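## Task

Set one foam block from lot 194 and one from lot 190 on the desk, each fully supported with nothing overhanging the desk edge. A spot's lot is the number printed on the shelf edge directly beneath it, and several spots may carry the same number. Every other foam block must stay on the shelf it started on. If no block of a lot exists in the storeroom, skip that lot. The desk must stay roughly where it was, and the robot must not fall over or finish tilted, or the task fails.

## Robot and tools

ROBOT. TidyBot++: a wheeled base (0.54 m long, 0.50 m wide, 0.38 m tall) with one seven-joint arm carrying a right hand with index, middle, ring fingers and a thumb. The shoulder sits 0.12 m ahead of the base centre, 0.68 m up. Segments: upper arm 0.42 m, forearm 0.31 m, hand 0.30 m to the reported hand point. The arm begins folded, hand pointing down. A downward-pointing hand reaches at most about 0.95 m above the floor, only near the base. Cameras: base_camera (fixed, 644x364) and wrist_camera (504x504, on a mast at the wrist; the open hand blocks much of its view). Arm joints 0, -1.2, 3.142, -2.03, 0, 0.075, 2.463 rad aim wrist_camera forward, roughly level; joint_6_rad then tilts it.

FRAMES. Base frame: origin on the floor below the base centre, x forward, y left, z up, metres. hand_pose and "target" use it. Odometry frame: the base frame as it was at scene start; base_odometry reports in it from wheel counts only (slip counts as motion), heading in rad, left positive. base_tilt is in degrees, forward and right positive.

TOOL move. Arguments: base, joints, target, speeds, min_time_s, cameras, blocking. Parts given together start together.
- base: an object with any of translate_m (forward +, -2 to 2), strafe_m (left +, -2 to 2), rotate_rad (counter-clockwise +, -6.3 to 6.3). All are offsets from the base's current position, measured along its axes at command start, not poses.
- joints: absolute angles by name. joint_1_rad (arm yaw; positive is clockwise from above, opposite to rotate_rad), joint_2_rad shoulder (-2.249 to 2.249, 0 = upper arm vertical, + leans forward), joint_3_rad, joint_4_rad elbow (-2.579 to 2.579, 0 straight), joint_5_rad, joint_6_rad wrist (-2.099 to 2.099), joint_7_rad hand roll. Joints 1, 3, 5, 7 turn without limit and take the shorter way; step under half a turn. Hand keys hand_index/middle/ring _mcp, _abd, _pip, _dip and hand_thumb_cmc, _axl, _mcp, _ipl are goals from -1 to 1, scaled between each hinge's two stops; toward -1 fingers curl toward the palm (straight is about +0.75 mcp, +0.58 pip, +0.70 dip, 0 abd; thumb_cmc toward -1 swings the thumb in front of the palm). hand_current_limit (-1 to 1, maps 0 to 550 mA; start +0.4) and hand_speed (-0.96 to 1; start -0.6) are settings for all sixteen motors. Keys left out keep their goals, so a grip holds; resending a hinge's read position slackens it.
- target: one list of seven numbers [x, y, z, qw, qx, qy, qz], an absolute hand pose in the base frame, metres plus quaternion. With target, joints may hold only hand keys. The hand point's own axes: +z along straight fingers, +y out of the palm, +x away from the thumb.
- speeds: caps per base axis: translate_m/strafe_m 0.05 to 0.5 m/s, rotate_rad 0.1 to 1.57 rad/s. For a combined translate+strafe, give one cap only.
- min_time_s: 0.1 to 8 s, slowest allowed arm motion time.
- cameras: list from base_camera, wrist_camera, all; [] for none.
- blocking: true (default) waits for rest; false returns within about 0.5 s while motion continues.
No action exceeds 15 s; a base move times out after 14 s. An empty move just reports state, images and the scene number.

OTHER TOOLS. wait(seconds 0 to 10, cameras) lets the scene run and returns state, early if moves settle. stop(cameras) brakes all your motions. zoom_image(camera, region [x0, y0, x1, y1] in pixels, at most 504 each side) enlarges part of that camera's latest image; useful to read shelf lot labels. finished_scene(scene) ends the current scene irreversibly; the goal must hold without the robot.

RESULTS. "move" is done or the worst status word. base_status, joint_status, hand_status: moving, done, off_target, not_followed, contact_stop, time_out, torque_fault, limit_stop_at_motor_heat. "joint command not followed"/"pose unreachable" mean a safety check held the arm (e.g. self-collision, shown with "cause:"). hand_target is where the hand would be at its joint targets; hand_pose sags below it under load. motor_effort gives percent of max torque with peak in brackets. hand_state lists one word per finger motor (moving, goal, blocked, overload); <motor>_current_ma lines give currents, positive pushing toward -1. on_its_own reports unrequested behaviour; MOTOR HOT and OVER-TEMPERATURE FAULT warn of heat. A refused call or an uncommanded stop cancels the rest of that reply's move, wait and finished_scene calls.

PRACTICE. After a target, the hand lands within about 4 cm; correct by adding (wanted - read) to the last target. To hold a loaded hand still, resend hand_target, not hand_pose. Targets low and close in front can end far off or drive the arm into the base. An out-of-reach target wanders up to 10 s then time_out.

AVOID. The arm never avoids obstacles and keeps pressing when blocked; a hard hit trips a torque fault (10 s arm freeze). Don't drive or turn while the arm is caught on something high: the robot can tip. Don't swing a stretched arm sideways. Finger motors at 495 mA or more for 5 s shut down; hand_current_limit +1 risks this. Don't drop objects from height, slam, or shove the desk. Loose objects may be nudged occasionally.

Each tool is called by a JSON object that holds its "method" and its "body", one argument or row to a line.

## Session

{"method": "move", "body": {
  "cameras": ["all"]
}}

Scene clock: 0.00 s.
base_odometry: x=+0.000 y=+0.000 heading=+0.000
base_tilt: forward=-0.2 right=+0.3
base_status: not commanded
joint_positions: joint_1_rad=-0.004 joint_2_rad=-0.396 joint_3_rad=+3.166 joint_4_rad=-2.538 joint_5_rad=-0.043 joint_6_rad=-0.922 joint_7_rad=+3.112 hand_index_mcp=+0.753 hand_index_abd=+0.000 hand_index_pip=+0.577 hand_index_dip=+0.696 hand_middle_mcp=+0.753 hand_middle_abd=+0.000 hand_middle_pip=+0.577 hand_middle_dip=+0.696 hand_ring_mcp=+0.753 hand_ring_abd=+0.000 hand_ring_pip=+0.577 hand_ring_dip=+0.696 hand_thumb_cmc=+0.715 hand_thumb_axl=+0.677 hand_thumb_mcp=+0.223 hand_thumb_ipl=+0.168 hand_current_limit=+0.400 hand_speed=-0.600
joint_status: not commanded
hand_state: goal,goal,goal,goal,goal,goal,goal,goal,goal,goal,goal,goal,goal,goal,goal,goal
index_mcp_current_ma: 0
index_abd_current_ma: 0
index_pip_current_ma: 0
index_dip_current_ma: 0
middle_mcp_current_ma: 0
middle_abd_current_ma: 0
middle_pip_current_ma: 0
middle_dip_current_ma: 0
ring_mcp_current_ma: 0
ring_abd_current_ma: 0
ring_pip_current_ma: 0
ring_dip_current_ma: 0
thumb_cmc_current_ma: 0
thumb_axl_current_ma: 0
thumb_mcp_current_ma: -1
thumb_ipl_current_ma: 0
hand_goal_index_mcp: 0.754
hand_goal_index_abd: 0.000
hand_goal_index_pip: 0.576
hand_goal_index_dip: 0.696
hand_goal_middle_mcp: 0.754
hand_goal_middle_abd: 0.000
hand_goal_middle_pip: 0.576
hand_goal_middle_dip: 0.696
hand_goal_ring_mcp: 0.754
hand_goal_ring_abd: 0.000
hand_goal_ring_pip: 0.576
hand_goal_ring_dip: 0.696
hand_goal_thumb_cmc: 0.714
hand_goal_thumb_axl: 0.678
hand_goal_thumb_mcp: 0.226
hand_goal_thumb_ipl: 0.168
motor_effort: joint_1_rad=+1 joint_2_rad=+0 joint_3_rad=+1 joint_4_rad=+11 joint_5_rad=+0 joint_6_rad=+1 joint_7_rad=+0
hand_pose: x=+0.3279 y=-0.0190 z=+0.6052 quat_wxyz=(-0.011, -0.732, -0.680, -0.043) (m; base frame)
hand_target: x=+0.3279 y=-0.0190 z=+0.6052 quat_wxyz=(-0.011, -0.732, -0.680, -0.043) (m; base frame)
hand_status: not commanded
pictures: base_camera, wrist_camera
camera_calibration:
wrist_camera: T_world_to_cam=[[0.577032, -0.816689, 0.00725639, -0.17303], [-0.62335, -0.434652, 0.65001, -0.240112], [-0.527702, -0.3796, -0.759891, 0.753311], [0, 0, 0, 1]] pos_world=[0.347694, 0.0402797, 0.729766]

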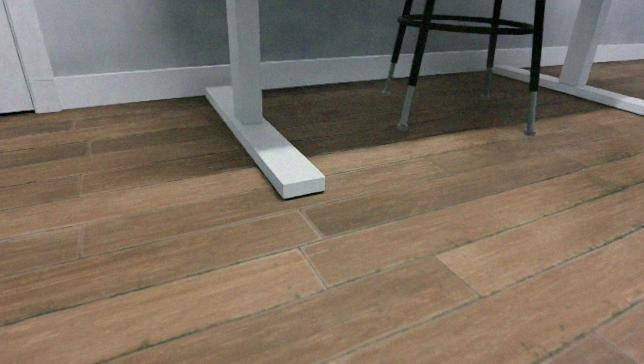

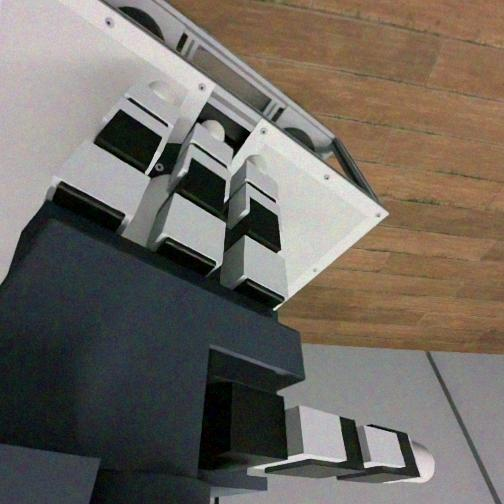

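{"method": "move", "body": {
  "joints": {"joint_1_rad": 0, "joint_2_rad": -1.2, "joint_3_rad": 3.142, "joint_4_rad": -2.03, "joint_5_rad": 0, "joint_6_rad": -0.15, "joint_7_rad": 2.463, "hand_thumb_cmc": -0.571, "hand_thumb_mcp": 0.0, "hand_thumb_ipl": 0.168, "hand_index_mcp": 0.86, "hand_middle_mcp": 0.86, "hand_ring_mcp": 0.86, "hand_index_pip": -0.212, "hand_middle_pip": -0.212, "hand_ring_pip": -0.212, "hand_index_dip": -0.087, "hand_middle_dip": -0.087, "hand_ring_dip": -0.087},
  "cameras": ["wrist_camera"]
}}

{"method": "move", "body": {
  "base": {"rotate_rad": 1.0},
  "cameras": ["wrist_camera"]
}}

{"method": "move", "body": {
  "base": {"rotate_rad": 1.0},
  "cameras": ["wrist_camera"]
}}

{"method": "move", "body": {
  "base": {"rotate_rad": 1.1},
  "cameras": ["wrist_camera"]
}}

{"method": "move", "body": {
  "base": {"rotate_rad": 1.1},
  "cameras": ["wrist_camera"]
}}

{"method": "move", "body": {
  "base": {"rotate_rad": 1.1},
  "cameras": ["wrist_camera"]
}}

Scene clock: 20.20 s.
move: done
base_odometry: x=+0.000 y=+0.000 heading=+0.000
base_tilt: forward=-0.2 right=+0.3
base_status: not commanded
joint_positions: joint_1_rad=-0.004 joint_2_rad=-1.193 joint_3_rad=+3.160 joint_4_rad=-2.055 joint_5_rad=-0.042 joint_6_rad=-0.251 joint_7_rad=+2.505 hand_index_mcp=+0.864 hand_index_abd=+0.000 hand_index_pip=-0.208 hand_index_dip=-0.084 hand_middle_mcp=+0.864 hand_middle_abd=+0.000 hand_middle_pip=-0.208 hand_middle_dip=-0.083 hand_ring_mcp=+0.864 hand_ring_abd=+0.000 hand_ring_pip=-0.208 hand_ring_dip=-0.083 hand_thumb_cmc=-0.561 hand_thumb_axl=+0.677 hand_thumb_mcp=-0.001 hand_thumb_ipl=+0.168 hand_current_limit=+0.400 hand_speed=-0.600
joint_status: all done
hand_state: goal,goal,goal,goal,goal,goal,goal,goal,goal,goal,goal,goal,goal,goal,goal,goal
index_mcp_current_ma: 1
index_abd_current_ma: 0
index_pip_current_ma: 1
index_dip_current_ma: 0
middle_mcp_current_ma: 1
middle_abd_current_ma: 0
middle_pip_current_ma: 1
middle_dip_current_ma: 1
ring_mcp_current_ma: 1
ring_abd_current_ma: 0
ring_pip_current_ma: 1
ring_dip_current_ma: 1
thumb_cmc_current_ma: 4
thumb_axl_current_ma: 0
thumb_mcp_current_ma: 0
thumb_ipl_current_ma: 0
hand_goal_index_mcp: 0.860
hand_goal_index_abd: 0.000
hand_goal_index_pip: -0.212
hand_goal_index_dip: -0.086
hand_goal_middle_mcp: 0.860
hand_goal_middle_abd: 0.000
hand_goal_middle_pip: -0.212
hand_goal_middle_dip: -0.086
hand_goal_ring_mcp: 0.860
hand_goal_ring_abd: 0.000
hand_goal_ring_pip: -0.212
hand_goal_ring_dip: -0.086
hand_goal_thumb_cmc: -0.570
hand_goal_thumb_axl: 0.678
hand_goal_thumb_mcp: 0.000
hand_goal_thumb_ipl: 0.168
motor_effort: joint_1_rad=+0(2) joint_2_rad=+14(15) joint_3_rad=+1(2) joint_4_rad=+13(17) joint_5_rad=+0(1) joint_6_rad=+8(9) joint_7_rad=+1(1)
hand_pose: x=+0.2146 y=-0.0758 z=+1.2210 quat_wxyz=(-0.362, -0.478, -0.225, -0.768) (m; base frame)
hand_target: x=+0.1802 y=-0.0699 z=+1.2574 quat_wxyz=(-0.381, -0.425, -0.203, -0.796) (m; base frame)
hand_status: not commanded
pictures: wrist_camera
camera_calibration:
wrist_camera: T_world_to_cam=[[0.00444733, -0.99999, -0.0000477504, -0.0406235], [-0.331416, -0.00142888, -0.943484, 1.18012], [0.943474, 0.00421181, -0.331419, 0.330159], [0, 0, 0, 1]] pos_world=[0.0797936, -0.0403274, 1.22284]

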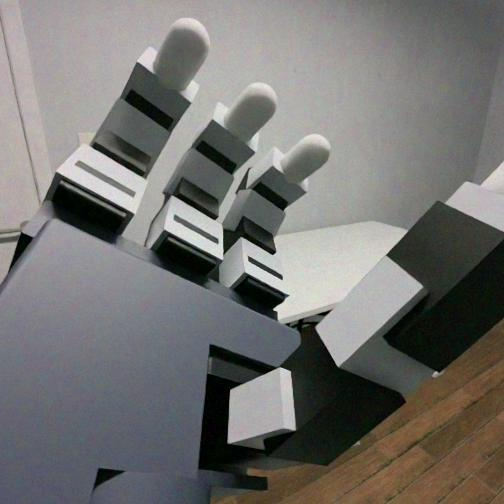

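Scene clock: 22.10 s.
move: done
base_odometry: x=+0.000 y=+0.000 heading=+0.999
base_tilt: forward=-0.2 right=+0.3
base_status: done
joint_positions: joint_1_rad=-0.004 joint_2_rad=-1.193 joint_3_rad=+3.158 joint_4_rad=-2.055 joint_5_rad=-0.041 joint_6_rad=-0.250 joint_7_rad=+2.504 hand_index_mcp=+0.865 hand_index_abd=+0.000 hand_index_pip=-0.208 hand_index_dip=-0.084 hand_middle_mcp=+0.865 hand_middle_abd=+0.000 hand_middle_pip=-0.208 hand_middle_dip=-0.083 hand_ring_mcp=+0.865 hand_ring_abd=+0.000 hand_ring_pip=-0.208 hand_ring_dip=-0.083 hand_thumb_cmc=-0.561 hand_thumb_axl=+0.677 hand_thumb_mcp=-0.001 hand_thumb_ipl=+0.168 hand_current_limit=+0.400 hand_speed=-0.600
joint_status: not commanded
hand_state: goal,goal,goal,goal,goal,goal,goal,goal,goal,goal,goal,goal,goal,goal,goal,goal
index_mcp_current_ma: 2
index_abd_current_ma: 0
index_pip_current_ma: 1
index_dip_current_ma: 0
middle_mcp_current_ma: 2
middle_abd_current_ma: 0
middle_pip_current_ma: 1
middle_dip_current_ma: 1
ring_mcp_current_ma: 2
ring_abd_current_ma: 0
ring_pip_current_ma: 1
ring_dip_current_ma: 1
thumb_cmc_current_ma: 4
thumb_axl_current_ma: 0
thumb_mcp_current_ma: 0
thumb_ipl_current_ma: 0
hand_goal_index_mcp: 0.860
hand_goal_index_abd: 0.000
hand_goal_index_pip: -0.212
hand_goal_index_dip: -0.086
hand_goal_middle_mcp: 0.860
hand_goal_middle_abd: 0.000
hand_goal_middle_pip: -0.212
hand_goal_middle_dip: -0.086
hand_goal_ring_mcp: 0.860
hand_goal_ring_abd: 0.000
hand_goal_ring_pip: -0.212
hand_goal_ring_dip: -0.086
hand_goal_thumb_cmc: -0.570
hand_goal_thumb_axl: 0.678
hand_goal_thumb_mcp: 0.000
hand_goal_thumb_ipl: 0.168
motor_effort: joint_1_rad=+1(2) joint_2_rad=+14(15) joint_3_rad=+1(1) joint_4_rad=+13(14) joint_5_rad=+0(0) joint_6_rad=+8(8) joint_7_rad=+1(1)
hand_pose: x=+0.2145 y=-0.0748 z=+1.2213 quat_wxyz=(-0.362, -0.477, -0.226, -0.769) (m; base frame)
hand_target: x=+0.1802 y=-0.0699 z=+1.2574 quat_wxyz=(-0.381, -0.425, -0.203, -0.796) (m; base frame)
hand_status: not commanded
pictures: wrist_camera
camera_calibration:
wrist_camera: T_world_to_cam=[[0.00532277, -0.999985, 0.00123846, -0.041363], [-0.330525, -0.00292821, -0.943793, 1.18043], [0.943782, 0.00461425, -0.330536, 0.329197], [0, 0, 0, 1]] pos_world=[0.0796908, -0.0394248, 1.22294]

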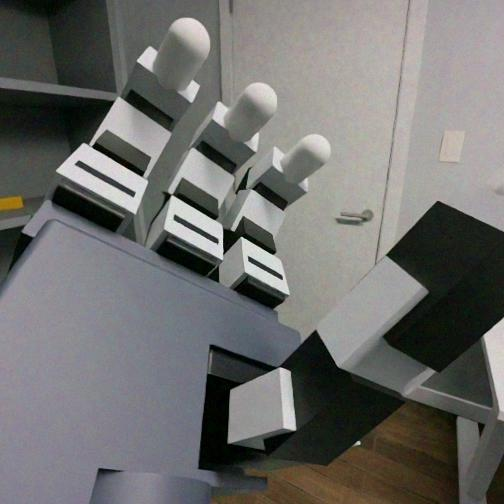

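Scene clock: 24.00 s.
move: done
base_odometry: x=+0.000 y=+0.000 heading=+1.997
base_tilt: forward=-0.2 right=+0.3
base_status: done
joint_positions: joint_1_rad=-0.004 joint_2_rad=-1.193 joint_3_rad=+3.157 joint_4_rad=-2.055 joint_5_rad=-0.041 joint_6_rad=-0.250 joint_7_rad=+2.504 hand_index_mcp=+0.865 hand_index_abd=+0.000 hand_index_pip=-0.208 hand_index_dip=-0.084 hand_middle_mcp=+0.865 hand_middle_abd=+0.000 hand_middle_pip=-0.208 hand_middle_dip=-0.083 hand_ring_mcp=+0.865 hand_ring_abd=+0.000 hand_ring_pip=-0.208 hand_ring_dip=-0.083 hand_thumb_cmc=-0.561 hand_thumb_axl=+0.677 hand_thumb_mcp=-0.001 hand_thumb_ipl=+0.168 hand_current_limit=+0.400 hand_speed=-0.600
joint_status: not commanded
hand_state: goal,goal,goal,goal,goal,goal,goal,goal,goal,goal,goal,goal,goal,goal,goal,goal
index_mcp_current_ma: 2
index_abd_current_ma: 0
index_pip_current_ma: 1
index_dip_current_ma: 0
middle_mcp_current_ma: 2
middle_abd_current_ma: 0
middle_pip_current_ma: 1
middle_dip_current_ma: 1
ring_mcp_current_ma: 2
ring_abd_current_ma: 0
ring_pip_current_ma: 1
ring_dip_current_ma: 1
thumb_cmc_current_ma: 4
thumb_axl_current_ma: 0
thumb_mcp_current_ma: 0
thumb_ipl_current_ma: 0
hand_goal_index_mcp: 0.860
hand_goal_index_abd: 0.000
hand_goal_index_pip: -0.212
hand_goal_index_dip: -0.086
hand_goal_middle_mcp: 0.860
hand_goal_middle_abd: 0.000
hand_goal_middle_pip: -0.212
hand_goal_middle_dip: -0.086
hand_goal_ring_mcp: 0.860
hand_goal_ring_abd: 0.000
hand_goal_ring_pip: -0.212
hand_goal_ring_dip: -0.086
hand_goal_thumb_cmc: -0.570
hand_goal_thumb_axl: 0.678
hand_goal_thumb_mcp: 0.000
hand_goal_thumb_ipl: 0.168
motor_effort: joint_1_rad=+1(2) joint_2_rad=+14(15) joint_3_rad=+1(1) joint_4_rad=+13(14) joint_5_rad=+0(0) joint_6_rad=+8(8) joint_7_rad=+1(1)
hand_pose: x=+0.2145 y=-0.0744 z=+1.2214 quat_wxyz=(-0.362, -0.477, -0.226, -0.769) (m; base frame)
hand_target: x=+0.1802 y=-0.0699 z=+1.2574 quat_wxyz=(-0.381, -0.425, -0.203, -0.796) (m; base frame)
hand_status: not commanded
pictures: wrist_camera
camera_calibration:
wrist_camera: T_world_to_cam=[[0.00555525, -0.999983, 0.00189929, -0.0417882], [-0.330407, -0.00362817, -0.943832, 1.18044], [0.943822, 0.00461568, -0.330421, 0.329052], [0, 0, 0, 1]] pos_world=[0.0796903, -0.0390234, 1.22294]

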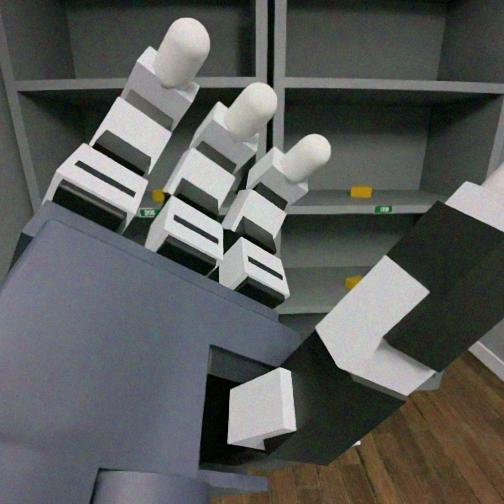

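Scene clock: 25.97 s.
move: done
base_odometry: x=+0.000 y=+0.000 heading=+3.096
base_tilt: forward=-0.2 right=+0.3
base_status: done
joint_positions: joint_1_rad=-0.004 joint_2_rad=-1.193 joint_3_rad=+3.157 joint_4_rad=-2.055 joint_5_rad=-0.041 joint_6_rad=-0.250 joint_7_rad=+2.504 hand_index_mcp=+0.865 hand_index_abd=+0.000 hand_index_pip=-0.208 hand_index_dip=-0.084 hand_middle_mcp=+0.865 hand_middle_abd=+0.000 hand_middle_pip=-0.208 hand_middle_dip=-0.083 hand_ring_mcp=+0.865 hand_ring_abd=+0.000 hand_ring_pip=-0.208 hand_ring_dip=-0.083 hand_thumb_cmc=-0.561 hand_thumb_axl=+0.677 hand_thumb_mcp=-0.001 hand_thumb_ipl=+0.168 hand_current_limit=+0.400 hand_speed=-0.600
joint_status: not commanded
hand_state: goal,goal,goal,goal,goal,goal,goal,goal,goal,goal,goal,goal,goal,goal,goal,goal
index_mcp_current_ma: 2
index_abd_current_ma: 0
index_pip_current_ma: 1
index_dip_current_ma: 0
middle_mcp_current_ma: 2
middle_abd_current_ma: 0
middle_pip_current_ma: 1
middle_dip_current_ma: 1
ring_mcp_current_ma: 2
ring_abd_current_ma: 0
ring_pip_current_ma: 1
ring_dip_current_ma: 1
thumb_cmc_current_ma: 4
thumb_axl_current_ma: 0
thumb_mcp_current_ma: 0
thumb_ipl_current_ma: 0
hand_goal_index_mcp: 0.860
hand_goal_index_abd: 0.000
hand_goal_index_pip: -0.212
hand_goal_index_dip: -0.086
hand_goal_middle_mcp: 0.860
hand_goal_middle_abd: 0.000
hand_goal_middle_pip: -0.212
hand_goal_middle_dip: -0.086
hand_goal_ring_mcp: 0.860
hand_goal_ring_abd: 0.000
hand_goal_ring_pip: -0.212
hand_goal_ring_dip: -0.086
hand_goal_thumb_cmc: -0.570
hand_goal_thumb_axl: 0.678
hand_goal_thumb_mcp: 0.000
hand_goal_thumb_ipl: 0.168
motor_effort: joint_1_rad=+1(2) joint_2_rad=+14(15) joint_3_rad=+1(1) joint_4_rad=+13(14) joint_5_rad=+0(0) joint_6_rad=+8(8) joint_7_rad=+0(1)
hand_pose: x=+0.2145 y=-0.0742 z=+1.2214 quat_wxyz=(-0.362, -0.477, -0.226, -0.769) (m; base frame)
hand_target: x=+0.1802 y=-0.0699 z=+1.2574 quat_wxyz=(-0.381, -0.425, -0.203, -0.796) (m; base frame)
hand_status: not commanded
pictures: wrist_camera
camera_calibration:
wrist_camera: T_world_to_cam=[[0.00565452, -0.999982, 0.00218287, -0.0420419], [-0.330319, -0.00392819, -0.943861, 1.18052], [0.943853, 0.00461604, -0.330335, 0.329071], [0, 0, 0, 1]] pos_world=[0.07959, -0.0389228, 1.22304]

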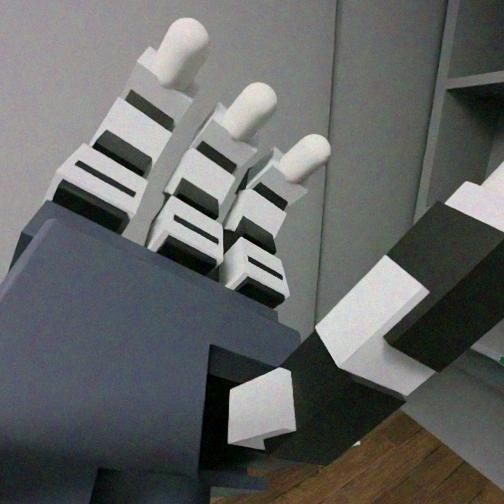

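Scene clock: 27.93 s.
move: done
base_odometry: x=+0.000 y=+0.000 heading=-2.089
base_tilt: forward=-0.2 right=+0.3
base_status: done
joint_positions: joint_1_rad=-0.004 joint_2_rad=-1.193 joint_3_rad=+3.156 joint_4_rad=-2.055 joint_5_rad=-0.041 joint_6_rad=-0.250 joint_7_rad=+2.504 hand_index_mcp=+0.865 hand_index_abd=+0.000 hand_index_pip=-0.208 hand_index_dip=-0.084 hand_middle_mcp=+0.865 hand_middle_abd=+0.000 hand_middle_pip=-0.208 hand_middle_dip=-0.083 hand_ring_mcp=+0.865 hand_ring_abd=+0.000 hand_ring_pip=-0.208 hand_ring_dip=-0.083 hand_thumb_cmc=-0.561 hand_thumb_axl=+0.677 hand_thumb_mcp=-0.001 hand_thumb_ipl=+0.168 hand_current_limit=+0.400 hand_speed=-0.600
joint_status: not commanded
hand_state: goal,goal,goal,goal,goal,goal,goal,goal,goal,goal,goal,goal,goal,goal,goal,goal
index_mcp_current_ma: 2
index_abd_current_ma: 0
index_pip_current_ma: 1
index_dip_current_ma: 0
middle_mcp_current_ma: 2
middle_abd_current_ma: 0
middle_pip_current_ma: 1
middle_dip_current_ma: 1
ring_mcp_current_ma: 2
ring_abd_current_ma: 0
ring_pip_current_ma: 1
ring_dip_current_ma: 1
thumb_cmc_current_ma: 4
thumb_axl_current_ma: 0
thumb_mcp_current_ma: 0
thumb_ipl_current_ma: 0
hand_goal_index_mcp: 0.860
hand_goal_index_abd: 0.000
hand_goal_index_pip: -0.212
hand_goal_index_dip: -0.086
hand_goal_middle_mcp: 0.860
hand_goal_middle_abd: 0.000
hand_goal_middle_pip: -0.212
hand_goal_middle_dip: -0.086
hand_goal_ring_mcp: 0.860
hand_goal_ring_abd: 0.000
hand_goal_ring_pip: -0.212
hand_goal_ring_dip: -0.086
hand_goal_thumb_cmc: -0.570
hand_goal_thumb_axl: 0.678
hand_goal_thumb_mcp: 0.000
hand_goal_thumb_ipl: 0.168
motor_effort: joint_1_rad=+1(2) joint_2_rad=+14(14) joint_3_rad=+1(1) joint_4_rad=+13(15) joint_5_rad=+0(1) joint_6_rad=+8(8) joint_7_rad=+1(1)
hand_pose: x=+0.2144 y=-0.0741 z=+1.2214 quat_wxyz=(-0.362, -0.477, -0.226, -0.769) (m; base frame)
hand_target: x=+0.1802 y=-0.0699 z=+1.2574 quat_wxyz=(-0.381, -0.425, -0.203, -0.796) (m; base frame)
hand_status: not commanded
pictures: wrist_camera
camera_calibration:
wrist_camera: T_world_to_cam=[[0.0056594, -0.999981, 0.00249966, -0.042229], [-0.330231, -0.0042284, -0.943891, 1.18053], [0.943883, 0.00451639, -0.330248, 0.328958], [0, 0, 0, 1]] pos_world=[0.0795898, -0.0387221, 1.22304]

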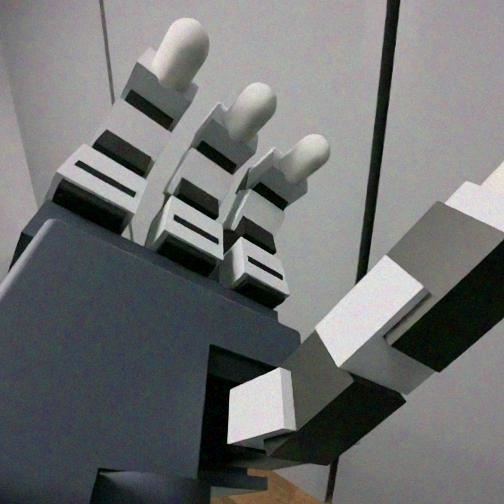

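Scene clock: 29.90 s.
move: done
base_odometry: x=+0.000 y=+0.000 heading=-0.990
base_tilt: forward=-0.2 right=+0.3
base_status: done
joint_positions: joint_1_rad=-0.004 joint_2_rad=-1.193 joint_3_rad=+3.156 joint_4_rad=-2.055 joint_5_rad=-0.041 joint_6_rad=-0.249 joint_7_rad=+2.504 hand_index_mcp=+0.865 hand_index_abd=+0.000 hand_index_pip=-0.208 hand_index_dip=-0.084 hand_middle_mcp=+0.865 hand_middle_abd=+0.000 hand_middle_pip=-0.208 hand_middle_dip=-0.083 hand_ring_mcp=+0.865 hand_ring_abd=+0.000 hand_ring_pip=-0.208 hand_ring_dip=-0.083 hand_thumb_cmc=-0.561 hand_thumb_axl=+0.677 hand_thumb_mcp=-0.001 hand_thumb_ipl=+0.168 hand_current_limit=+0.400 hand_speed=-0.600
joint_status: not commanded
hand_state: goal,goal,goal,goal,goal,goal,goal,goal,goal,goal,goal,goal,goal,goal,goal,goal
index_mcp_current_ma: 2
index_abd_current_ma: 0
index_pip_current_ma: 1
index_dip_current_ma: 0
middle_mcp_current_ma: 2
middle_abd_current_ma: 0
middle_pip_current_ma: 1
middle_dip_current_ma: 1
ring_mcp_current_ma: 2
ring_abd_current_ma: 0
ring_pip_current_ma: 1
ring_dip_current_ma: 1
thumb_cmc_current_ma: 4
thumb_axl_current_ma: 0
thumb_mcp_current_ma: 0
thumb_ipl_current_ma: 0
hand_goal_index_mcp: 0.860
hand_goal_index_abd: 0.000
hand_goal_index_pip: -0.212
hand_goal_index_dip: -0.086
hand_goal_middle_mcp: 0.860
hand_goal_middle_abd: 0.000
hand_goal_middle_pip: -0.212
hand_goal_middle_dip: -0.086
hand_goal_ring_mcp: 0.860
hand_goal_ring_abd: 0.000
hand_goal_ring_pip: -0.212
hand_goal_ring_dip: -0.086
hand_goal_thumb_cmc: -0.570
hand_goal_thumb_axl: 0.678
hand_goal_thumb_mcp: 0.000
hand_goal_thumb_ipl: 0.168
motor_effort: joint_1_rad=+1(2) joint_2_rad=+14(15) joint_3_rad=+1(1) joint_4_rad=+13(14) joint_5_rad=+0(0) joint_6_rad=+8(8) joint_7_rad=+1(1)
hand_pose: x=+0.2144 y=-0.0740 z=+1.2215 quat_wxyz=(-0.362, -0.477, -0.226, -0.769) (m; base frame)
hand_target: x=+0.1802 y=-0.0699 z=+1.2574 quat_wxyz=(-0.381, -0.425, -0.203, -0.796) (m; base frame)
hand_status: not commanded
pictures: wrist_camera
camera_calibration:
wrist_camera: T_world_to_cam=[[0.00572565, -0.99998, 0.00268888, -0.0423652], [-0.330111, -0.0044283, -0.943932, 1.18057], [0.943925, 0.00451699, -0.33013, 0.32881], [0, 0, 0, 1]] pos_world=[0.0795894, -0.0386217, 1.22304]

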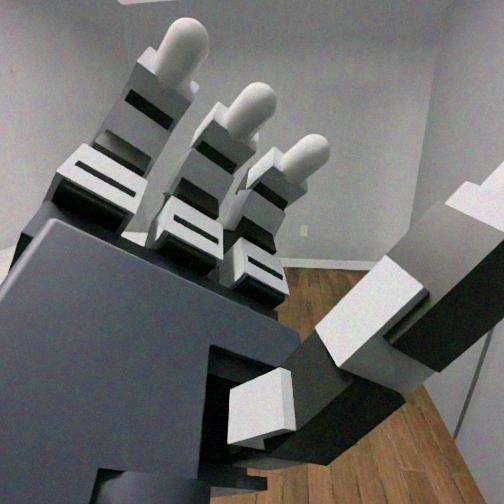

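{"method": "move", "body": {
  "base": {"rotate_rad": 2.99},
  "joints": {"joint_1_rad": 0, "joint_2_rad": -1.2, "joint_3_rad": 3.142, "joint_4_rad": -2.03, "joint_5_rad": 0, "joint_6_rad": -0.05, "joint_7_rad": 2.463},
  "cameras": ["wrist_camera"]
}}

{"method": "zoom_image", "body": {
  "camera": "wrist_camera",
  "region": [270, 120, 504, 360]
}}

{"method": "move", "body": {
  "base": {"rotate_rad": 0.45},
  "cameras": ["wrist_camera"]
}}

{"method": "zoom_image", "body": {
  "camera": "wrist_camera",
  "region": [270, 120, 504, 360]
}}

Scene clock: 55.03 s.
move: done
base_odometry: x=+0.000 y=+0.000 heading=+1.998
base_tilt: forward=-0.2 right=+0.3
base_status: done
joint_positions: joint_1_rad=-0.004 joint_2_rad=-1.193 joint_3_rad=+3.156 joint_4_rad=-2.048 joint_5_rad=-0.041 joint_6_rad=-0.136 joint_7_rad=+2.504 hand_index_mcp=+0.866 hand_index_abd=+0.000 hand_index_pip=-0.209 hand_index_dip=-0.084 hand_middle_mcp=+0.866 hand_middle_abd=+0.000 hand_middle_pip=-0.209 hand_middle_dip=-0.083 hand_ring_mcp=+0.865 hand_ring_abd=+0.000 hand_ring_pip=-0.209 hand_ring_dip=-0.083 hand_thumb_cmc=-0.561 hand_thumb_axl=+0.677 hand_thumb_mcp=-0.001 hand_thumb_ipl=+0.168 hand_current_limit=+0.400 hand_speed=-0.600
joint_status: all done
hand_state: goal,goal,goal,goal,goal,goal,goal,goal,goal,goal,goal,goal,goal,goal,goal,goal
index_mcp_current_ma: 2
index_abd_current_ma: 0
index_pip_current_ma: 1
index_dip_current_ma: 0
middle_mcp_current_ma: 2
middle_abd_current_ma: 0
middle_pip_current_ma: 1
middle_dip_current_ma: 1
ring_mcp_current_ma: 2
ring_abd_current_ma: 0
ring_pip_current_ma: 1
ring_dip_current_ma: 1
thumb_cmc_current_ma: 4
thumb_axl_current_ma: 0
thumb_mcp_current_ma: 0
thumb_ipl_current_ma: 0
hand_goal_index_mcp: 0.860
hand_goal_index_abd: 0.000
hand_goal_index_pip: -0.212
hand_goal_index_dip: -0.086
hand_goal_middle_mcp: 0.860
hand_goal_middle_abd: 0.000
hand_goal_middle_pip: -0.212
hand_goal_middle_dip: -0.086
hand_goal_ring_mcp: 0.860
hand_goal_ring_abd: 0.000
hand_goal_ring_pip: -0.212
hand_goal_ring_dip: -0.086
hand_goal_thumb_cmc: -0.570
hand_goal_thumb_axl: 0.678
hand_goal_thumb_mcp: 0.000
hand_goal_thumb_ipl: 0.168
motor_effort: joint_1_rad=+1(2) joint_2_rad=+15(15) joint_3_rad=+1(2) joint_4_rad=+13(15) joint_5_rad=+0(1) joint_6_rad=+7(10) joint_7_rad=+0(1)
hand_pose: x=+0.1891 y=-0.0758 z=+1.2514 quat_wxyz=(-0.376, -0.430, -0.202, -0.795) (m; base frame)
hand_target: x=+0.1581 y=-0.0699 z=+1.2785 quat_wxyz=(-0.390, -0.384, -0.184, -0.816) (m; base frame)
hand_status: not commanded
pictures: wrist_camera
camera_calibration:
wrist_camera: T_world_to_cam=[[0.00035265, -1, 0.00016293, -0.0399468], [-0.214059, -0.000234641, -0.976821, 1.21993], [0.976821, 0.000309599, -0.214059, 0.210812], [0, 0, 0, 1]] pos_world=[0.0552265, -0.0397258, 1.23679]

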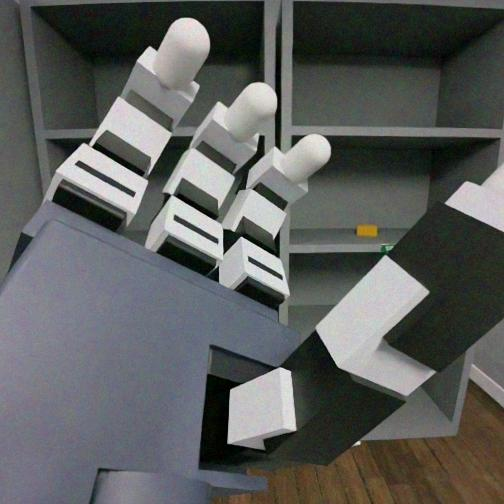

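Scaled by 2.100 from the camera's 504x504 image, which has a finer 720x720 frame.

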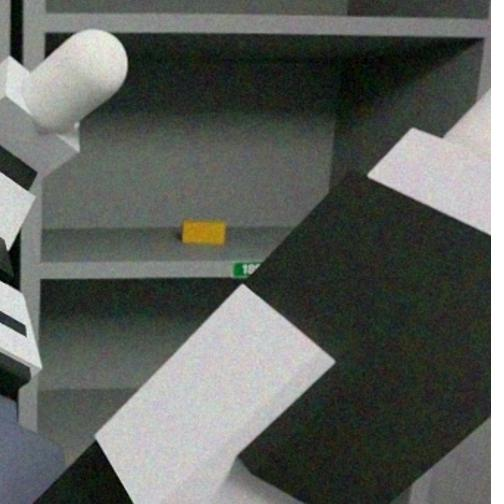

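Scene clock: 56.40 s.
move: done
base_odometry: x=+0.000 y=+0.000 heading=+2.447
base_tilt: forward=-0.2 right=+0.3
base_status: done
joint_positions: joint_1_rad=-0.004 joint_2_rad=-1.193 joint_3_rad=+3.156 joint_4_rad=-2.048 joint_5_rad=-0.041 joint_6_rad=-0.136 joint_7_rad=+2.504 hand_index_mcp=+0.866 hand_index_abd=+0.000 hand_index_pip=-0.209 hand_index_dip=-0.084 hand_middle_mcp=+0.866 hand_middle_abd=+0.000 hand_middle_pip=-0.209 hand_middle_dip=-0.083 hand_ring_mcp=+0.865 hand_ring_abd=+0.000 hand_ring_pip=-0.209 hand_ring_dip=-0.083 hand_thumb_cmc=-0.561 hand_thumb_axl=+0.677 hand_thumb_mcp=-0.001 hand_thumb_ipl=+0.168 hand_current_limit=+0.400 hand_speed=-0.600
joint_status: not commanded
hand_state: goal,goal,goal,goal,goal,goal,goal,goal,goal,goal,goal,goal,goal,goal,goal,goal
index_mcp_current_ma: 2
index_abd_current_ma: 0
index_pip_current_ma: 1
index_dip_current_ma: 0
middle_mcp_current_ma: 2
middle_abd_current_ma: 0
middle_pip_current_ma: 1
middle_dip_current_ma: 1
ring_mcp_current_ma: 2
ring_abd_current_ma: 0
ring_pip_current_ma: 1
ring_dip_current_ma: 1
thumb_cmc_current_ma: 4
thumb_axl_current_ma: 0
thumb_mcp_current_ma: 0
thumb_ipl_current_ma: 0
hand_goal_index_mcp: 0.860
hand_goal_index_abd: 0.000
hand_goal_index_pip: -0.212
hand_goal_index_dip: -0.086
hand_goal_middle_mcp: 0.860
hand_goal_middle_abd: 0.000
hand_goal_middle_pip: -0.212
hand_goal_middle_dip: -0.086
hand_goal_ring_mcp: 0.860
hand_goal_ring_abd: 0.000
hand_goal_ring_pip: -0.212
hand_goal_ring_dip: -0.086
hand_goal_thumb_cmc: -0.570
hand_goal_thumb_axl: 0.678
hand_goal_thumb_mcp: 0.000
hand_goal_thumb_ipl: 0.168
motor_effort: joint_1_rad=+0(2) joint_2_rad=+14(15) joint_3_rad=+1(1) joint_4_rad=+13(14) joint_5_rad=+0(0) joint_6_rad=+7(8) joint_7_rad=+1(1)
hand_pose: x=+0.1891 y=-0.0758 z=+1.2514 quat_wxyz=(-0.376, -0.430, -0.202, -0.795) (m; base frame)
hand_target: x=+0.1581 y=-0.0699 z=+1.2785 quat_wxyz=(-0.390, -0.384, -0.184, -0.816) (m; base frame)
hand_status: not commanded
pictures: wrist_camera
camera_calibration:
wrist_camera: T_world_to_cam=[[0.000374219, -1, 0.000260566, -0.0400685], [-0.21406, -0.000334631, -0.97682, 1.21993], [0.97682, 0.000309768, -0.21406, 0.210813], [0, 0, 0, 1]] pos_world=[0.0552265, -0.0397256, 1.23679]

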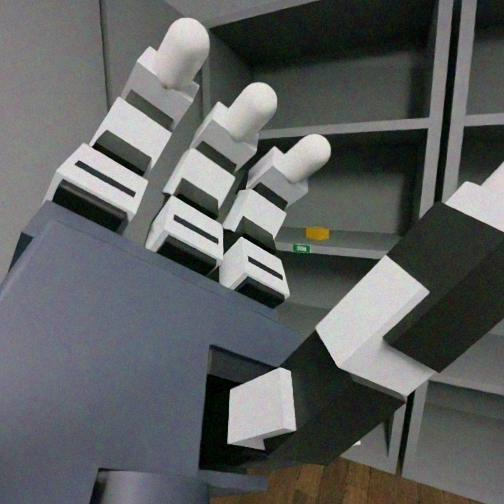

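Scaled by 2.100 from the camera's 504x504 image, which has a finer 720x720 frame.

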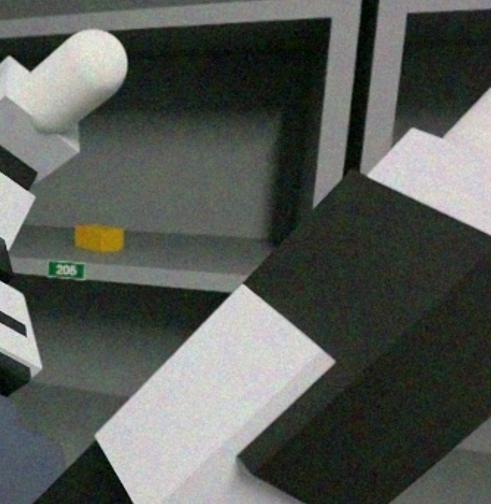

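{"method": "move", "body": {
  "joints": {"joint_6_rad": -0.5},
  "cameras": ["wrist_camera"]
}}

{"method": "zoom_image", "body": {
  "camera": "wrist_camera",
  "region": [200, 0, 504, 300]
}}

{"method": "move", "body": {
  "base": {"rotate_rad": -0.45},
  "cameras": ["wrist_camera"]
}}

{"method": "zoom_image", "body": {
  "camera": "wrist_camera",
  "region": [200, 0, 504, 300]
}}

Scene clock: 66.27 s.
move: done
base_odometry: x=+0.000 y=+0.000 heading=+2.447
base_tilt: forward=-0.2 right=+0.3
base_status: not commanded
joint_positions: joint_1_rad=-0.004 joint_2_rad=-1.193 joint_3_rad=+3.156 joint_4_rad=-2.045 joint_5_rad=-0.041 joint_6_rad=-0.446 joint_7_rad=+2.504 hand_index_mcp=+0.867 hand_index_abd=+0.000 hand_index_pip=-0.209 hand_index_dip=-0.084 hand_middle_mcp=+0.867 hand_middle_abd=+0.000 hand_middle_pip=-0.209 hand_middle_dip=-0.083 hand_ring_mcp=+0.867 hand_ring_abd=+0.000 hand_ring_pip=-0.209 hand_ring_dip=-0.083 hand_thumb_cmc=-0.561 hand_thumb_axl=+0.677 hand_thumb_mcp=-0.001 hand_thumb_ipl=+0.168 hand_current_limit=+0.400 hand_speed=-0.600
joint_status: all done
hand_state: goal,goal,goal,goal,goal,goal,goal,goal,goal,goal,goal,goal,goal,goal,goal,goal
index_mcp_current_ma: 3
index_abd_current_ma: 0
index_pip_current_ma: 1
index_dip_current_ma: 0
middle_mcp_current_ma: 3
middle_abd_current_ma: 0
middle_pip_current_ma: 1
middle_dip_current_ma: 1
ring_mcp_current_ma: 3
ring_abd_current_ma: 0
ring_pip_current_ma: 1
ring_dip_current_ma: 1
thumb_cmc_current_ma: 4
thumb_axl_current_ma: 0
thumb_mcp_current_ma: 0
thumb_ipl_current_ma: 0
hand_goal_index_mcp: 0.860
hand_goal_index_abd: 0.000
hand_goal_index_pip: -0.212
hand_goal_index_dip: -0.086
hand_goal_middle_mcp: 0.860
hand_goal_middle_abd: 0.000
hand_goal_middle_pip: -0.212
hand_goal_middle_dip: -0.086
hand_goal_ring_mcp: 0.860
hand_goal_ring_abd: 0.000
hand_goal_ring_pip: -0.212
hand_goal_ring_dip: -0.086
hand_goal_thumb_cmc: -0.570
hand_goal_thumb_axl: 0.678
hand_goal_thumb_mcp: 0.000
hand_goal_thumb_ipl: 0.168
motor_effort: joint_1_rad=+1(2) joint_2_rad=+13(16) joint_3_rad=+1(1) joint_4_rad=+13(16) joint_5_rad=+0(0) joint_6_rad=+8(10) joint_7_rad=+1(1)
hand_pose: x=+0.2416 y=-0.0710 z=+1.1754 quat_wxyz=(-0.337, -0.544, -0.263, -0.722) (m; base frame)
hand_target: x=+0.2392 y=-0.0699 z=+1.1687 quat_wxyz=(-0.339, -0.557, -0.266, -0.710) (m; base frame)
hand_status: not commanded
pictures: wrist_camera
camera_calibration:
wrist_camera: T_world_to_cam=[[0.0151947, -0.999868, 0.00570272, -0.0452171], [-0.49837, -0.0125178, -0.866874, 1.0956], [0.866831, 0.0103298, -0.498494, 0.504826], [0, 0, 0, 1]] pos_world=[0.109099, -0.0367115, 1.20165]

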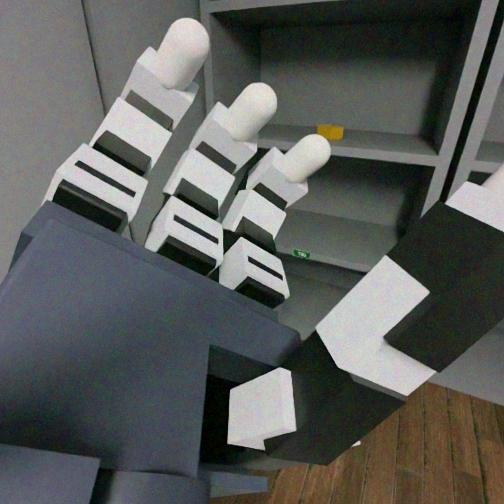

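Scaled by 1.658 from the camera's 504x504 image, which has a finer 720x720 frame.

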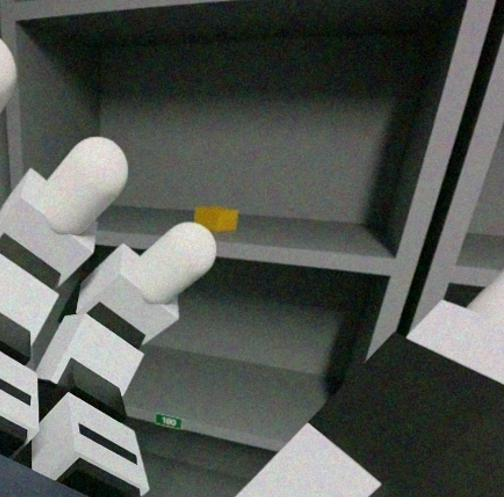

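Scene clock: 67.63 s.
move: done
base_odometry: x=+0.000 y=+0.000 heading=+1.999
base_tilt: forward=-0.2 right=+0.3
base_status: done
joint_positions: joint_1_rad=-0.004 joint_2_rad=-1.193 joint_3_rad=+3.156 joint_4_rad=-2.045 joint_5_rad=-0.040 joint_6_rad=-0.446 joint_7_rad=+2.504 hand_index_mcp=+0.867 hand_index_abd=+0.000 hand_index_pip=-0.209 hand_index_dip=-0.084 hand_middle_mcp=+0.867 hand_middle_abd=+0.000 hand_middle_pip=-0.209 hand_middle_dip=-0.083 hand_ring_mcp=+0.867 hand_ring_abd=+0.000 hand_ring_pip=-0.209 hand_ring_dip=-0.083 hand_thumb_cmc=-0.561 hand_thumb_axl=+0.677 hand_thumb_mcp=-0.001 hand_thumb_ipl=+0.168 hand_current_limit=+0.400 hand_speed=-0.600
joint_status: not commanded
hand_state: goal,goal,goal,goal,goal,goal,goal,goal,goal,goal,goal,goal,goal,goal,goal,goal
index_mcp_current_ma: 3
index_abd_current_ma: 0
index_pip_current_ma: 1
index_dip_current_ma: 0
middle_mcp_current_ma: 3
middle_abd_current_ma: 0
middle_pip_current_ma: 1
middle_dip_current_ma: 1
ring_mcp_current_ma: 3
ring_abd_current_ma: 0
ring_pip_current_ma: 1
ring_dip_current_ma: 1
thumb_cmc_current_ma: 4
thumb_axl_current_ma: 0
thumb_mcp_current_ma: 0
thumb_ipl_current_ma: 0
hand_goal_index_mcp: 0.860
hand_goal_index_abd: 0.000
hand_goal_index_pip: -0.212
hand_goal_index_dip: -0.086
hand_goal_middle_mcp: 0.860
hand_goal_middle_abd: 0.000
hand_goal_middle_pip: -0.212
hand_goal_middle_dip: -0.086
hand_goal_ring_mcp: 0.860
hand_goal_ring_abd: 0.000
hand_goal_ring_pip: -0.212
hand_goal_ring_dip: -0.086
hand_goal_thumb_cmc: -0.570
hand_goal_thumb_axl: 0.678
hand_goal_thumb_mcp: 0.000
hand_goal_thumb_ipl: 0.168
motor_effort: joint_1_rad=+1(2) joint_2_rad=+14(14) joint_3_rad=+1(1) joint_4_rad=+13(15) joint_5_rad=+0(0) joint_6_rad=+9(9) joint_7_rad=+0(1)
hand_pose: x=+0.2416 y=-0.0711 z=+1.1754 quat_wxyz=(-0.338, -0.544, -0.263, -0.722) (m; base frame)
hand_target: x=+0.2392 y=-0.0699 z=+1.1687 quat_wxyz=(-0.339, -0.557, -0.266, -0.710) (m; base frame)
hand_status: not commanded
pictures: wrist_camera
camera_calibration:
wrist_camera: T_world_to_cam=[[0.0146023, -0.999874, 0.00627648, -0.0458409], [-0.498377, -0.0127199, -0.866867, 1.09558], [0.866837, 0.00953019, -0.4985, 0.504802], [0, 0, 0, 1]] pos_world=[0.1091, -0.0367102, 1.20165]

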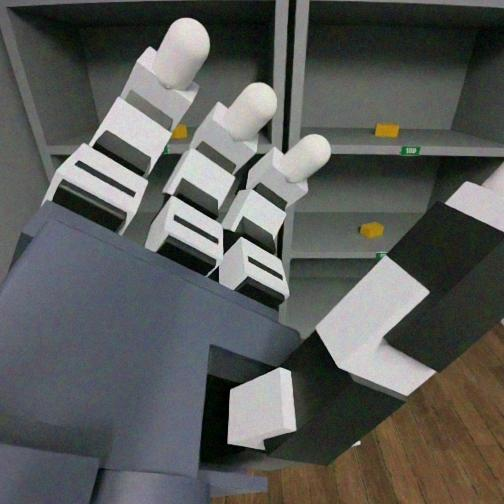

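Scaled by 1.658 from the camera's 504x504 image, which has a finer 720x720 frame.

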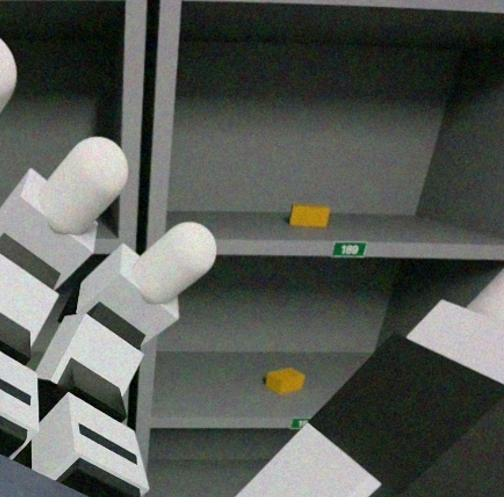

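{"method": "zoom_image", "body": {
  "camera": "wrist_camera",
  "region": [360, 110, 460, 210]
}}

{"method": "move", "body": {
  "base": {"rotate_rad": 0.16},
  "cameras": ["wrist_camera"]
}}

{"method": "zoom_image", "body": {
  "camera": "wrist_camera",
  "region": [300, 80, 480, 260]
}}

{"method": "move", "body": {
  "base": {"rotate_rad": 0.45},
  "cameras": ["wrist_camera"]
}}

{"method": "zoom_image", "body": {
  "camera": "wrist_camera",
  "region": [300, 80, 480, 260]
}}

Scaled by 5.040 from the camera's 504x504 image, which has a finer 720x720 frame.

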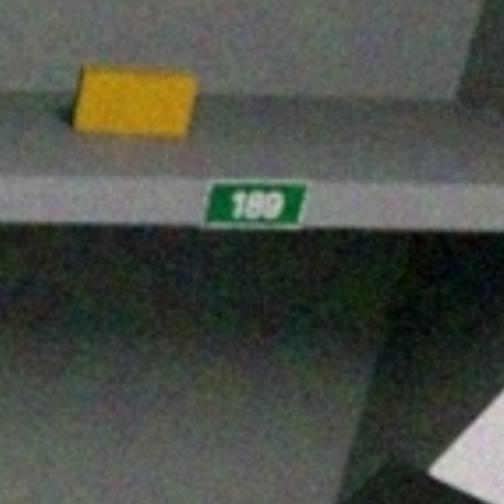

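Scene clock: 75.43 s.
move: done
base_odometry: x=+0.000 y=+0.000 heading=+2.158
base_tilt: forward=-0.2 right=+0.3
base_status: done
joint_positions: joint_1_rad=-0.004 joint_2_rad=-1.193 joint_3_rad=+3.156 joint_4_rad=-2.045 joint_5_rad=-0.040 joint_6_rad=-0.446 joint_7_rad=+2.503 hand_index_mcp=+0.867 hand_index_abd=+0.000 hand_index_pip=-0.209 hand_index_dip=-0.084 hand_middle_mcp=+0.867 hand_middle_abd=+0.000 hand_middle_pip=-0.209 hand_middle_dip=-0.083 hand_ring_mcp=+0.867 hand_ring_abd=+0.000 hand_ring_pip=-0.209 hand_ring_dip=-0.083 hand_thumb_cmc=-0.561 hand_thumb_axl=+0.677 hand_thumb_mcp=-0.001 hand_thumb_ipl=+0.168 hand_current_limit=+0.400 hand_speed=-0.600
joint_status: not commanded
hand_state: goal,goal,goal,goal,goal,goal,goal,goal,goal,goal,goal,goal,goal,goal,goal,goal
index_mcp_current_ma: 3
index_abd_current_ma: 0
index_pip_current_ma: 1
index_dip_current_ma: 0
middle_mcp_current_ma: 3
middle_abd_current_ma: 0
middle_pip_current_ma: 1
middle_dip_current_ma: 1
ring_mcp_current_ma: 3
ring_abd_current_ma: 0
ring_pip_current_ma: 1
ring_dip_current_ma: 1
thumb_cmc_current_ma: 4
thumb_axl_current_ma: 0
thumb_mcp_current_ma: 0
thumb_ipl_current_ma: 0
hand_goal_index_mcp: 0.860
hand_goal_index_abd: 0.000
hand_goal_index_pip: -0.212
hand_goal_index_dip: -0.086
hand_goal_middle_mcp: 0.860
hand_goal_middle_abd: 0.000
hand_goal_middle_pip: -0.212
hand_goal_middle_dip: -0.086
hand_goal_ring_mcp: 0.860
hand_goal_ring_abd: 0.000
hand_goal_ring_pip: -0.212
hand_goal_ring_dip: -0.086
hand_goal_thumb_cmc: -0.570
hand_goal_thumb_axl: 0.678
hand_goal_thumb_mcp: 0.000
hand_goal_thumb_ipl: 0.168
motor_effort: joint_1_rad=+0(2) joint_2_rad=+14(14) joint_3_rad=+1(1) joint_4_rad=+13(14) joint_5_rad=+0(0) joint_6_rad=+9(9) joint_7_rad=+0(1)
hand_pose: x=+0.2416 y=-0.0710 z=+1.1754 quat_wxyz=(-0.338, -0.544, -0.263, -0.722) (m; base frame)
hand_target: x=+0.2392 y=-0.0699 z=+1.1687 quat_wxyz=(-0.339, -0.557, -0.266, -0.710) (m; base frame)
hand_status: not commanded
pictures: wrist_camera
camera_calibration:
wrist_camera: T_world_to_cam=[[0.0145291, -0.999873, 0.00654965, -0.0460605], [-0.498378, -0.0129203, -0.866864, 1.09557], [0.866838, 0.00933052, -0.498502, 0.504796], [0, 0, 0, 1]] pos_world=[0.1091, -0.0366096, 1.20165]

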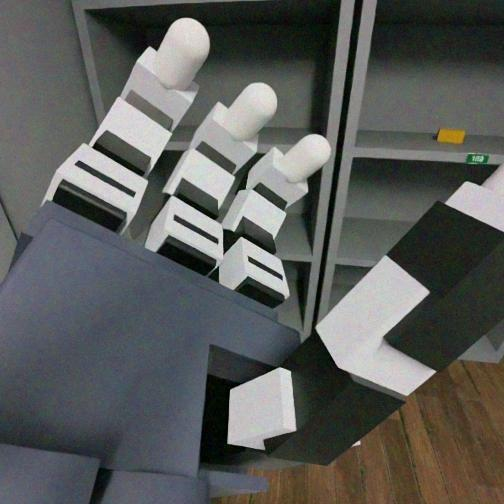

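Scaled by 2.800 from the camera's 504x504 image, which has a finer 720x720 frame.

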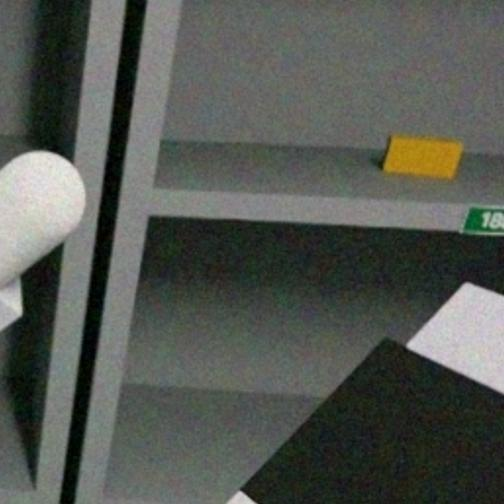

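Scene clock: 76.80 s.
move: done
base_odometry: x=+0.000 y=+0.000 heading=+2.607
base_tilt: forward=-0.2 right=+0.3
base_status: done
joint_positions: joint_1_rad=-0.004 joint_2_rad=-1.193 joint_3_rad=+3.156 joint_4_rad=-2.045 joint_5_rad=-0.040 joint_6_rad=-0.446 joint_7_rad=+2.503 hand_index_mcp=+0.867 hand_index_abd=+0.000 hand_index_pip=-0.209 hand_index_dip=-0.084 hand_middle_mcp=+0.867 hand_middle_abd=+0.000 hand_middle_pip=-0.209 hand_middle_dip=-0.083 hand_ring_mcp=+0.867 hand_ring_abd=+0.000 hand_ring_pip=-0.209 hand_ring_dip=-0.083 hand_thumb_cmc=-0.561 hand_thumb_axl=+0.677 hand_thumb_mcp=-0.001 hand_thumb_ipl=+0.168 hand_current_limit=+0.400 hand_speed=-0.600
joint_status: not commanded
hand_state: goal,goal,goal,goal,goal,goal,goal,goal,goal,goal,goal,goal,goal,goal,goal,goal
index_mcp_current_ma: 3
index_abd_current_ma: 0
index_pip_current_ma: 1
index_dip_current_ma: 0
middle_mcp_current_ma: 3
middle_abd_current_ma: 0
middle_pip_current_ma: 1
middle_dip_current_ma: 1
ring_mcp_current_ma: 3
ring_abd_current_ma: 0
ring_pip_current_ma: 1
ring_dip_current_ma: 1
thumb_cmc_current_ma: 4
thumb_axl_current_ma: 0
thumb_mcp_current_ma: 0
thumb_ipl_current_ma: 0
hand_goal_index_mcp: 0.860
hand_goal_index_abd: 0.000
hand_goal_index_pip: -0.212
hand_goal_index_dip: -0.086
hand_goal_middle_mcp: 0.860
hand_goal_middle_abd: 0.000
hand_goal_middle_pip: -0.212
hand_goal_middle_dip: -0.086
hand_goal_ring_mcp: 0.860
hand_goal_ring_abd: 0.000
hand_goal_ring_pip: -0.212
hand_goal_ring_dip: -0.086
hand_goal_thumb_cmc: -0.570
hand_goal_thumb_axl: 0.678
hand_goal_thumb_mcp: 0.000
hand_goal_thumb_ipl: 0.168
motor_effort: joint_1_rad=+0(2) joint_2_rad=+13(14) joint_3_rad=+1(2) joint_4_rad=+13(15) joint_5_rad=+0(0) joint_6_rad=+9(9) joint_7_rad=+1(1)
hand_pose: x=+0.2416 y=-0.0709 z=+1.1755 quat_wxyz=(-0.338, -0.544, -0.263, -0.722) (m; base frame)
hand_target: x=+0.2392 y=-0.0699 z=+1.1687 quat_wxyz=(-0.339, -0.557, -0.266, -0.710) (m; base frame)
hand_status: not commanded
pictures: wrist_camera
camera_calibration:
wrist_camera: T_world_to_cam=[[0.0145424, -0.999871, 0.00677283, -0.0462296], [-0.498378, -0.0131204, -0.866861, 1.09556], [0.866838, 0.00923084, -0.498504, 0.504794], [0, 0, 0, 1]] pos_world=[0.1091, -0.0365091, 1.20165]

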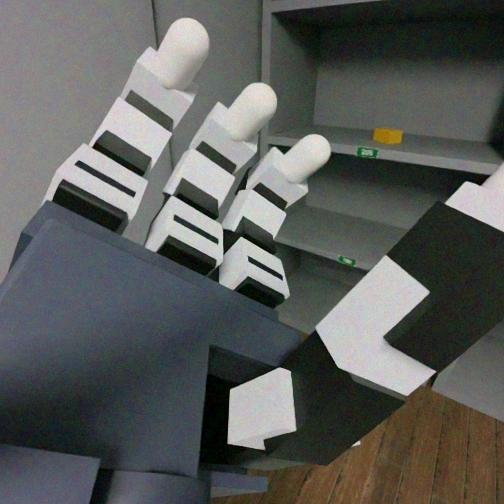

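Scaled by 2.800 from the camera's 504x504 image, which has a finer 720x720 frame.

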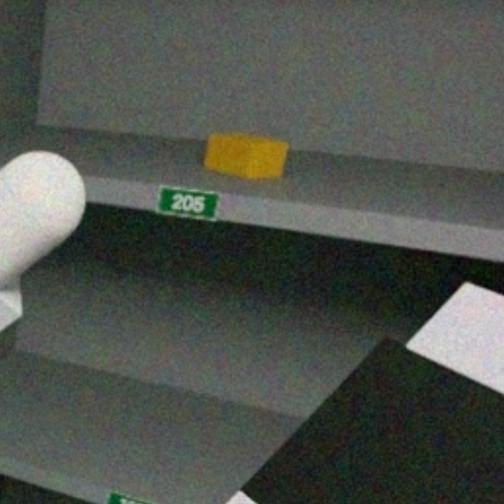

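{"method": "zoom_image", "body": {
  "camera": "wrist_camera",
  "region": [310, 210, 400, 300]
}}

{"method": "move", "body": {
  "base": {"rotate_rad": -0.6},
  "joints": {"joint_6_rad": -0.75},
  "cameras": ["wrist_camera"]
}}

{"method": "zoom_image", "body": {
  "camera": "wrist_camera",
  "region": [300, 60, 480, 240]
}}

Scaled by 5.600 from the camera's 504x504 image, which has a finer 720x720 frame.

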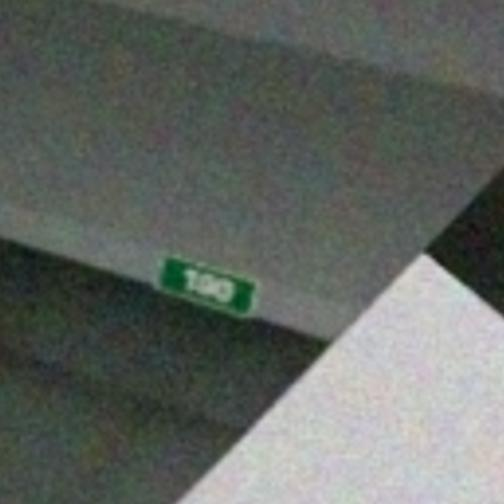

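Scene clock: 86.90 s.
move: done
base_odometry: x=+0.000 y=+0.000 heading=+2.008
base_tilt: forward=-0.2 right=+0.3
base_status: done
joint_positions: joint_1_rad=-0.004 joint_2_rad=-1.193 joint_3_rad=+3.156 joint_4_rad=-2.042 joint_5_rad=-0.039 joint_6_rad=-0.688 joint_7_rad=+2.503 hand_index_mcp=+0.868 hand_index_abd=+0.000 hand_index_pip=-0.209 hand_index_dip=-0.084 hand_middle_mcp=+0.868 hand_middle_abd=+0.000 hand_middle_pip=-0.209 hand_middle_dip=-0.083 hand_ring_mcp=+0.868 hand_ring_abd=+0.000 hand_ring_pip=-0.209 hand_ring_dip=-0.083 hand_thumb_cmc=-0.561 hand_thumb_axl=+0.677 hand_thumb_mcp=-0.001 hand_thumb_ipl=+0.168 hand_current_limit=+0.400 hand_speed=-0.600
joint_status: all done
hand_state: goal,goal,goal,goal,goal,goal,goal,goal,goal,goal,goal,goal,goal,goal,goal,goal
index_mcp_current_ma: 4
index_abd_current_ma: 0
index_pip_current_ma: 1
index_dip_current_ma: 0
middle_mcp_current_ma: 4
middle_abd_current_ma: 0
middle_pip_current_ma: 1
middle_dip_current_ma: 1
ring_mcp_current_ma: 4
ring_abd_current_ma: 0
ring_pip_current_ma: 1
ring_dip_current_ma: 1
thumb_cmc_current_ma: 4
thumb_axl_current_ma: 0
thumb_mcp_current_ma: 0
thumb_ipl_current_ma: 0
hand_goal_index_mcp: 0.860
hand_goal_index_abd: 0.000
hand_goal_index_pip: -0.212
hand_goal_index_dip: -0.086
hand_goal_middle_mcp: 0.860
hand_goal_middle_abd: 0.000
hand_goal_middle_pip: -0.212
hand_goal_middle_dip: -0.086
hand_goal_ring_mcp: 0.860
hand_goal_ring_abd: 0.000
hand_goal_ring_pip: -0.212
hand_goal_ring_dip: -0.086
hand_goal_thumb_cmc: -0.570
hand_goal_thumb_axl: 0.678
hand_goal_thumb_mcp: 0.000
hand_goal_thumb_ipl: 0.168
motor_effort: joint_1_rad=+1(2) joint_2_rad=+14(14) joint_3_rad=+1(2) joint_4_rad=+14(17) joint_5_rad=+0(1) joint_6_rad=+9(11) joint_7_rad=+1(1)
hand_pose: x=+0.2649 y=-0.0674 z=+1.1069 quat_wxyz=(-0.302, -0.624, -0.306, -0.653) (m; base frame)
hand_target: x=+0.2607 y=-0.0698 z=+1.0956 quat_wxyz=(-0.304, -0.641, -0.306, -0.635) (m; base frame)
hand_status: not commanded
pictures: wrist_camera
camera_calibration:
wrist_camera: T_world_to_cam=[[0.0262263, -0.999621, 0.0083147, -0.0474786], [-0.689628, -0.0241134, -0.723763, 0.939334], [0.723689, 0.0132476, -0.689999, 0.700596], [0, 0, 0, 1]] pos_world=[0.142022, -0.0340913, 1.16366]

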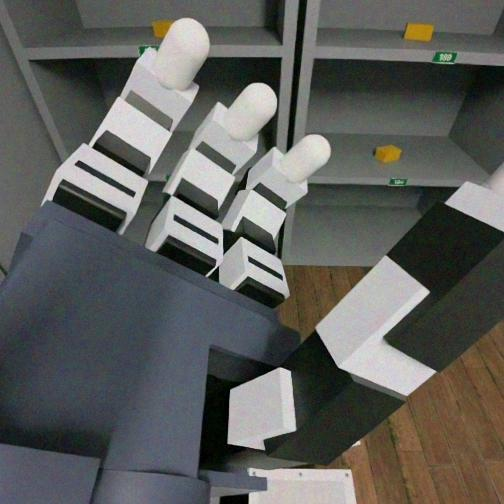

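Scaled by 2.800 from the camera's 504x504 image, which has a finer 720x720 frame.

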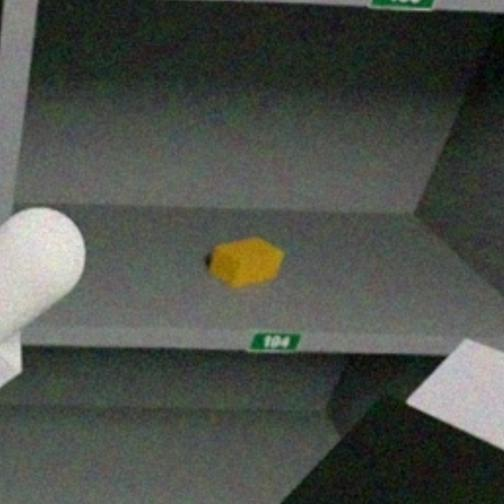

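{"method": "zoom_image", "body": {
  "camera": "wrist_camera",
  "region": [375, 160, 425, 210]
}}

{"method": "zoom_image", "body": {
  "camera": "wrist_camera",
  "region": [420, 32, 470, 82]
}}

Scaled by 10.080 from the camera's 504x504 image, which has a finer 720x720 frame.

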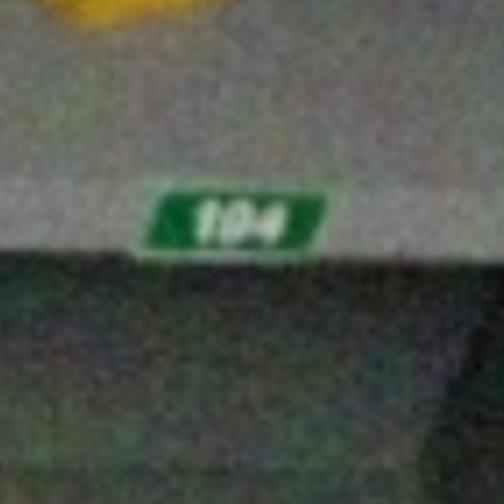

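Scaled by 10.080 from the camera's 504x504 image, which has a finer 720x720 frame.

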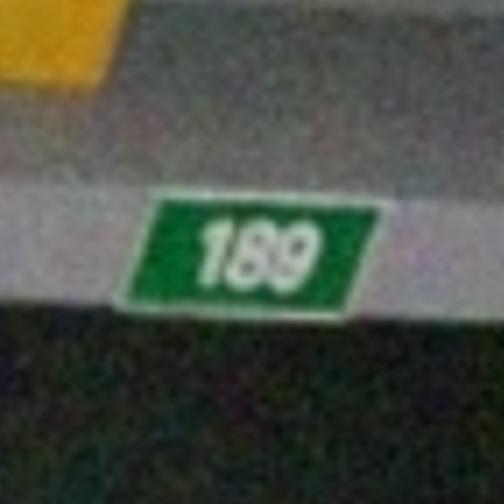

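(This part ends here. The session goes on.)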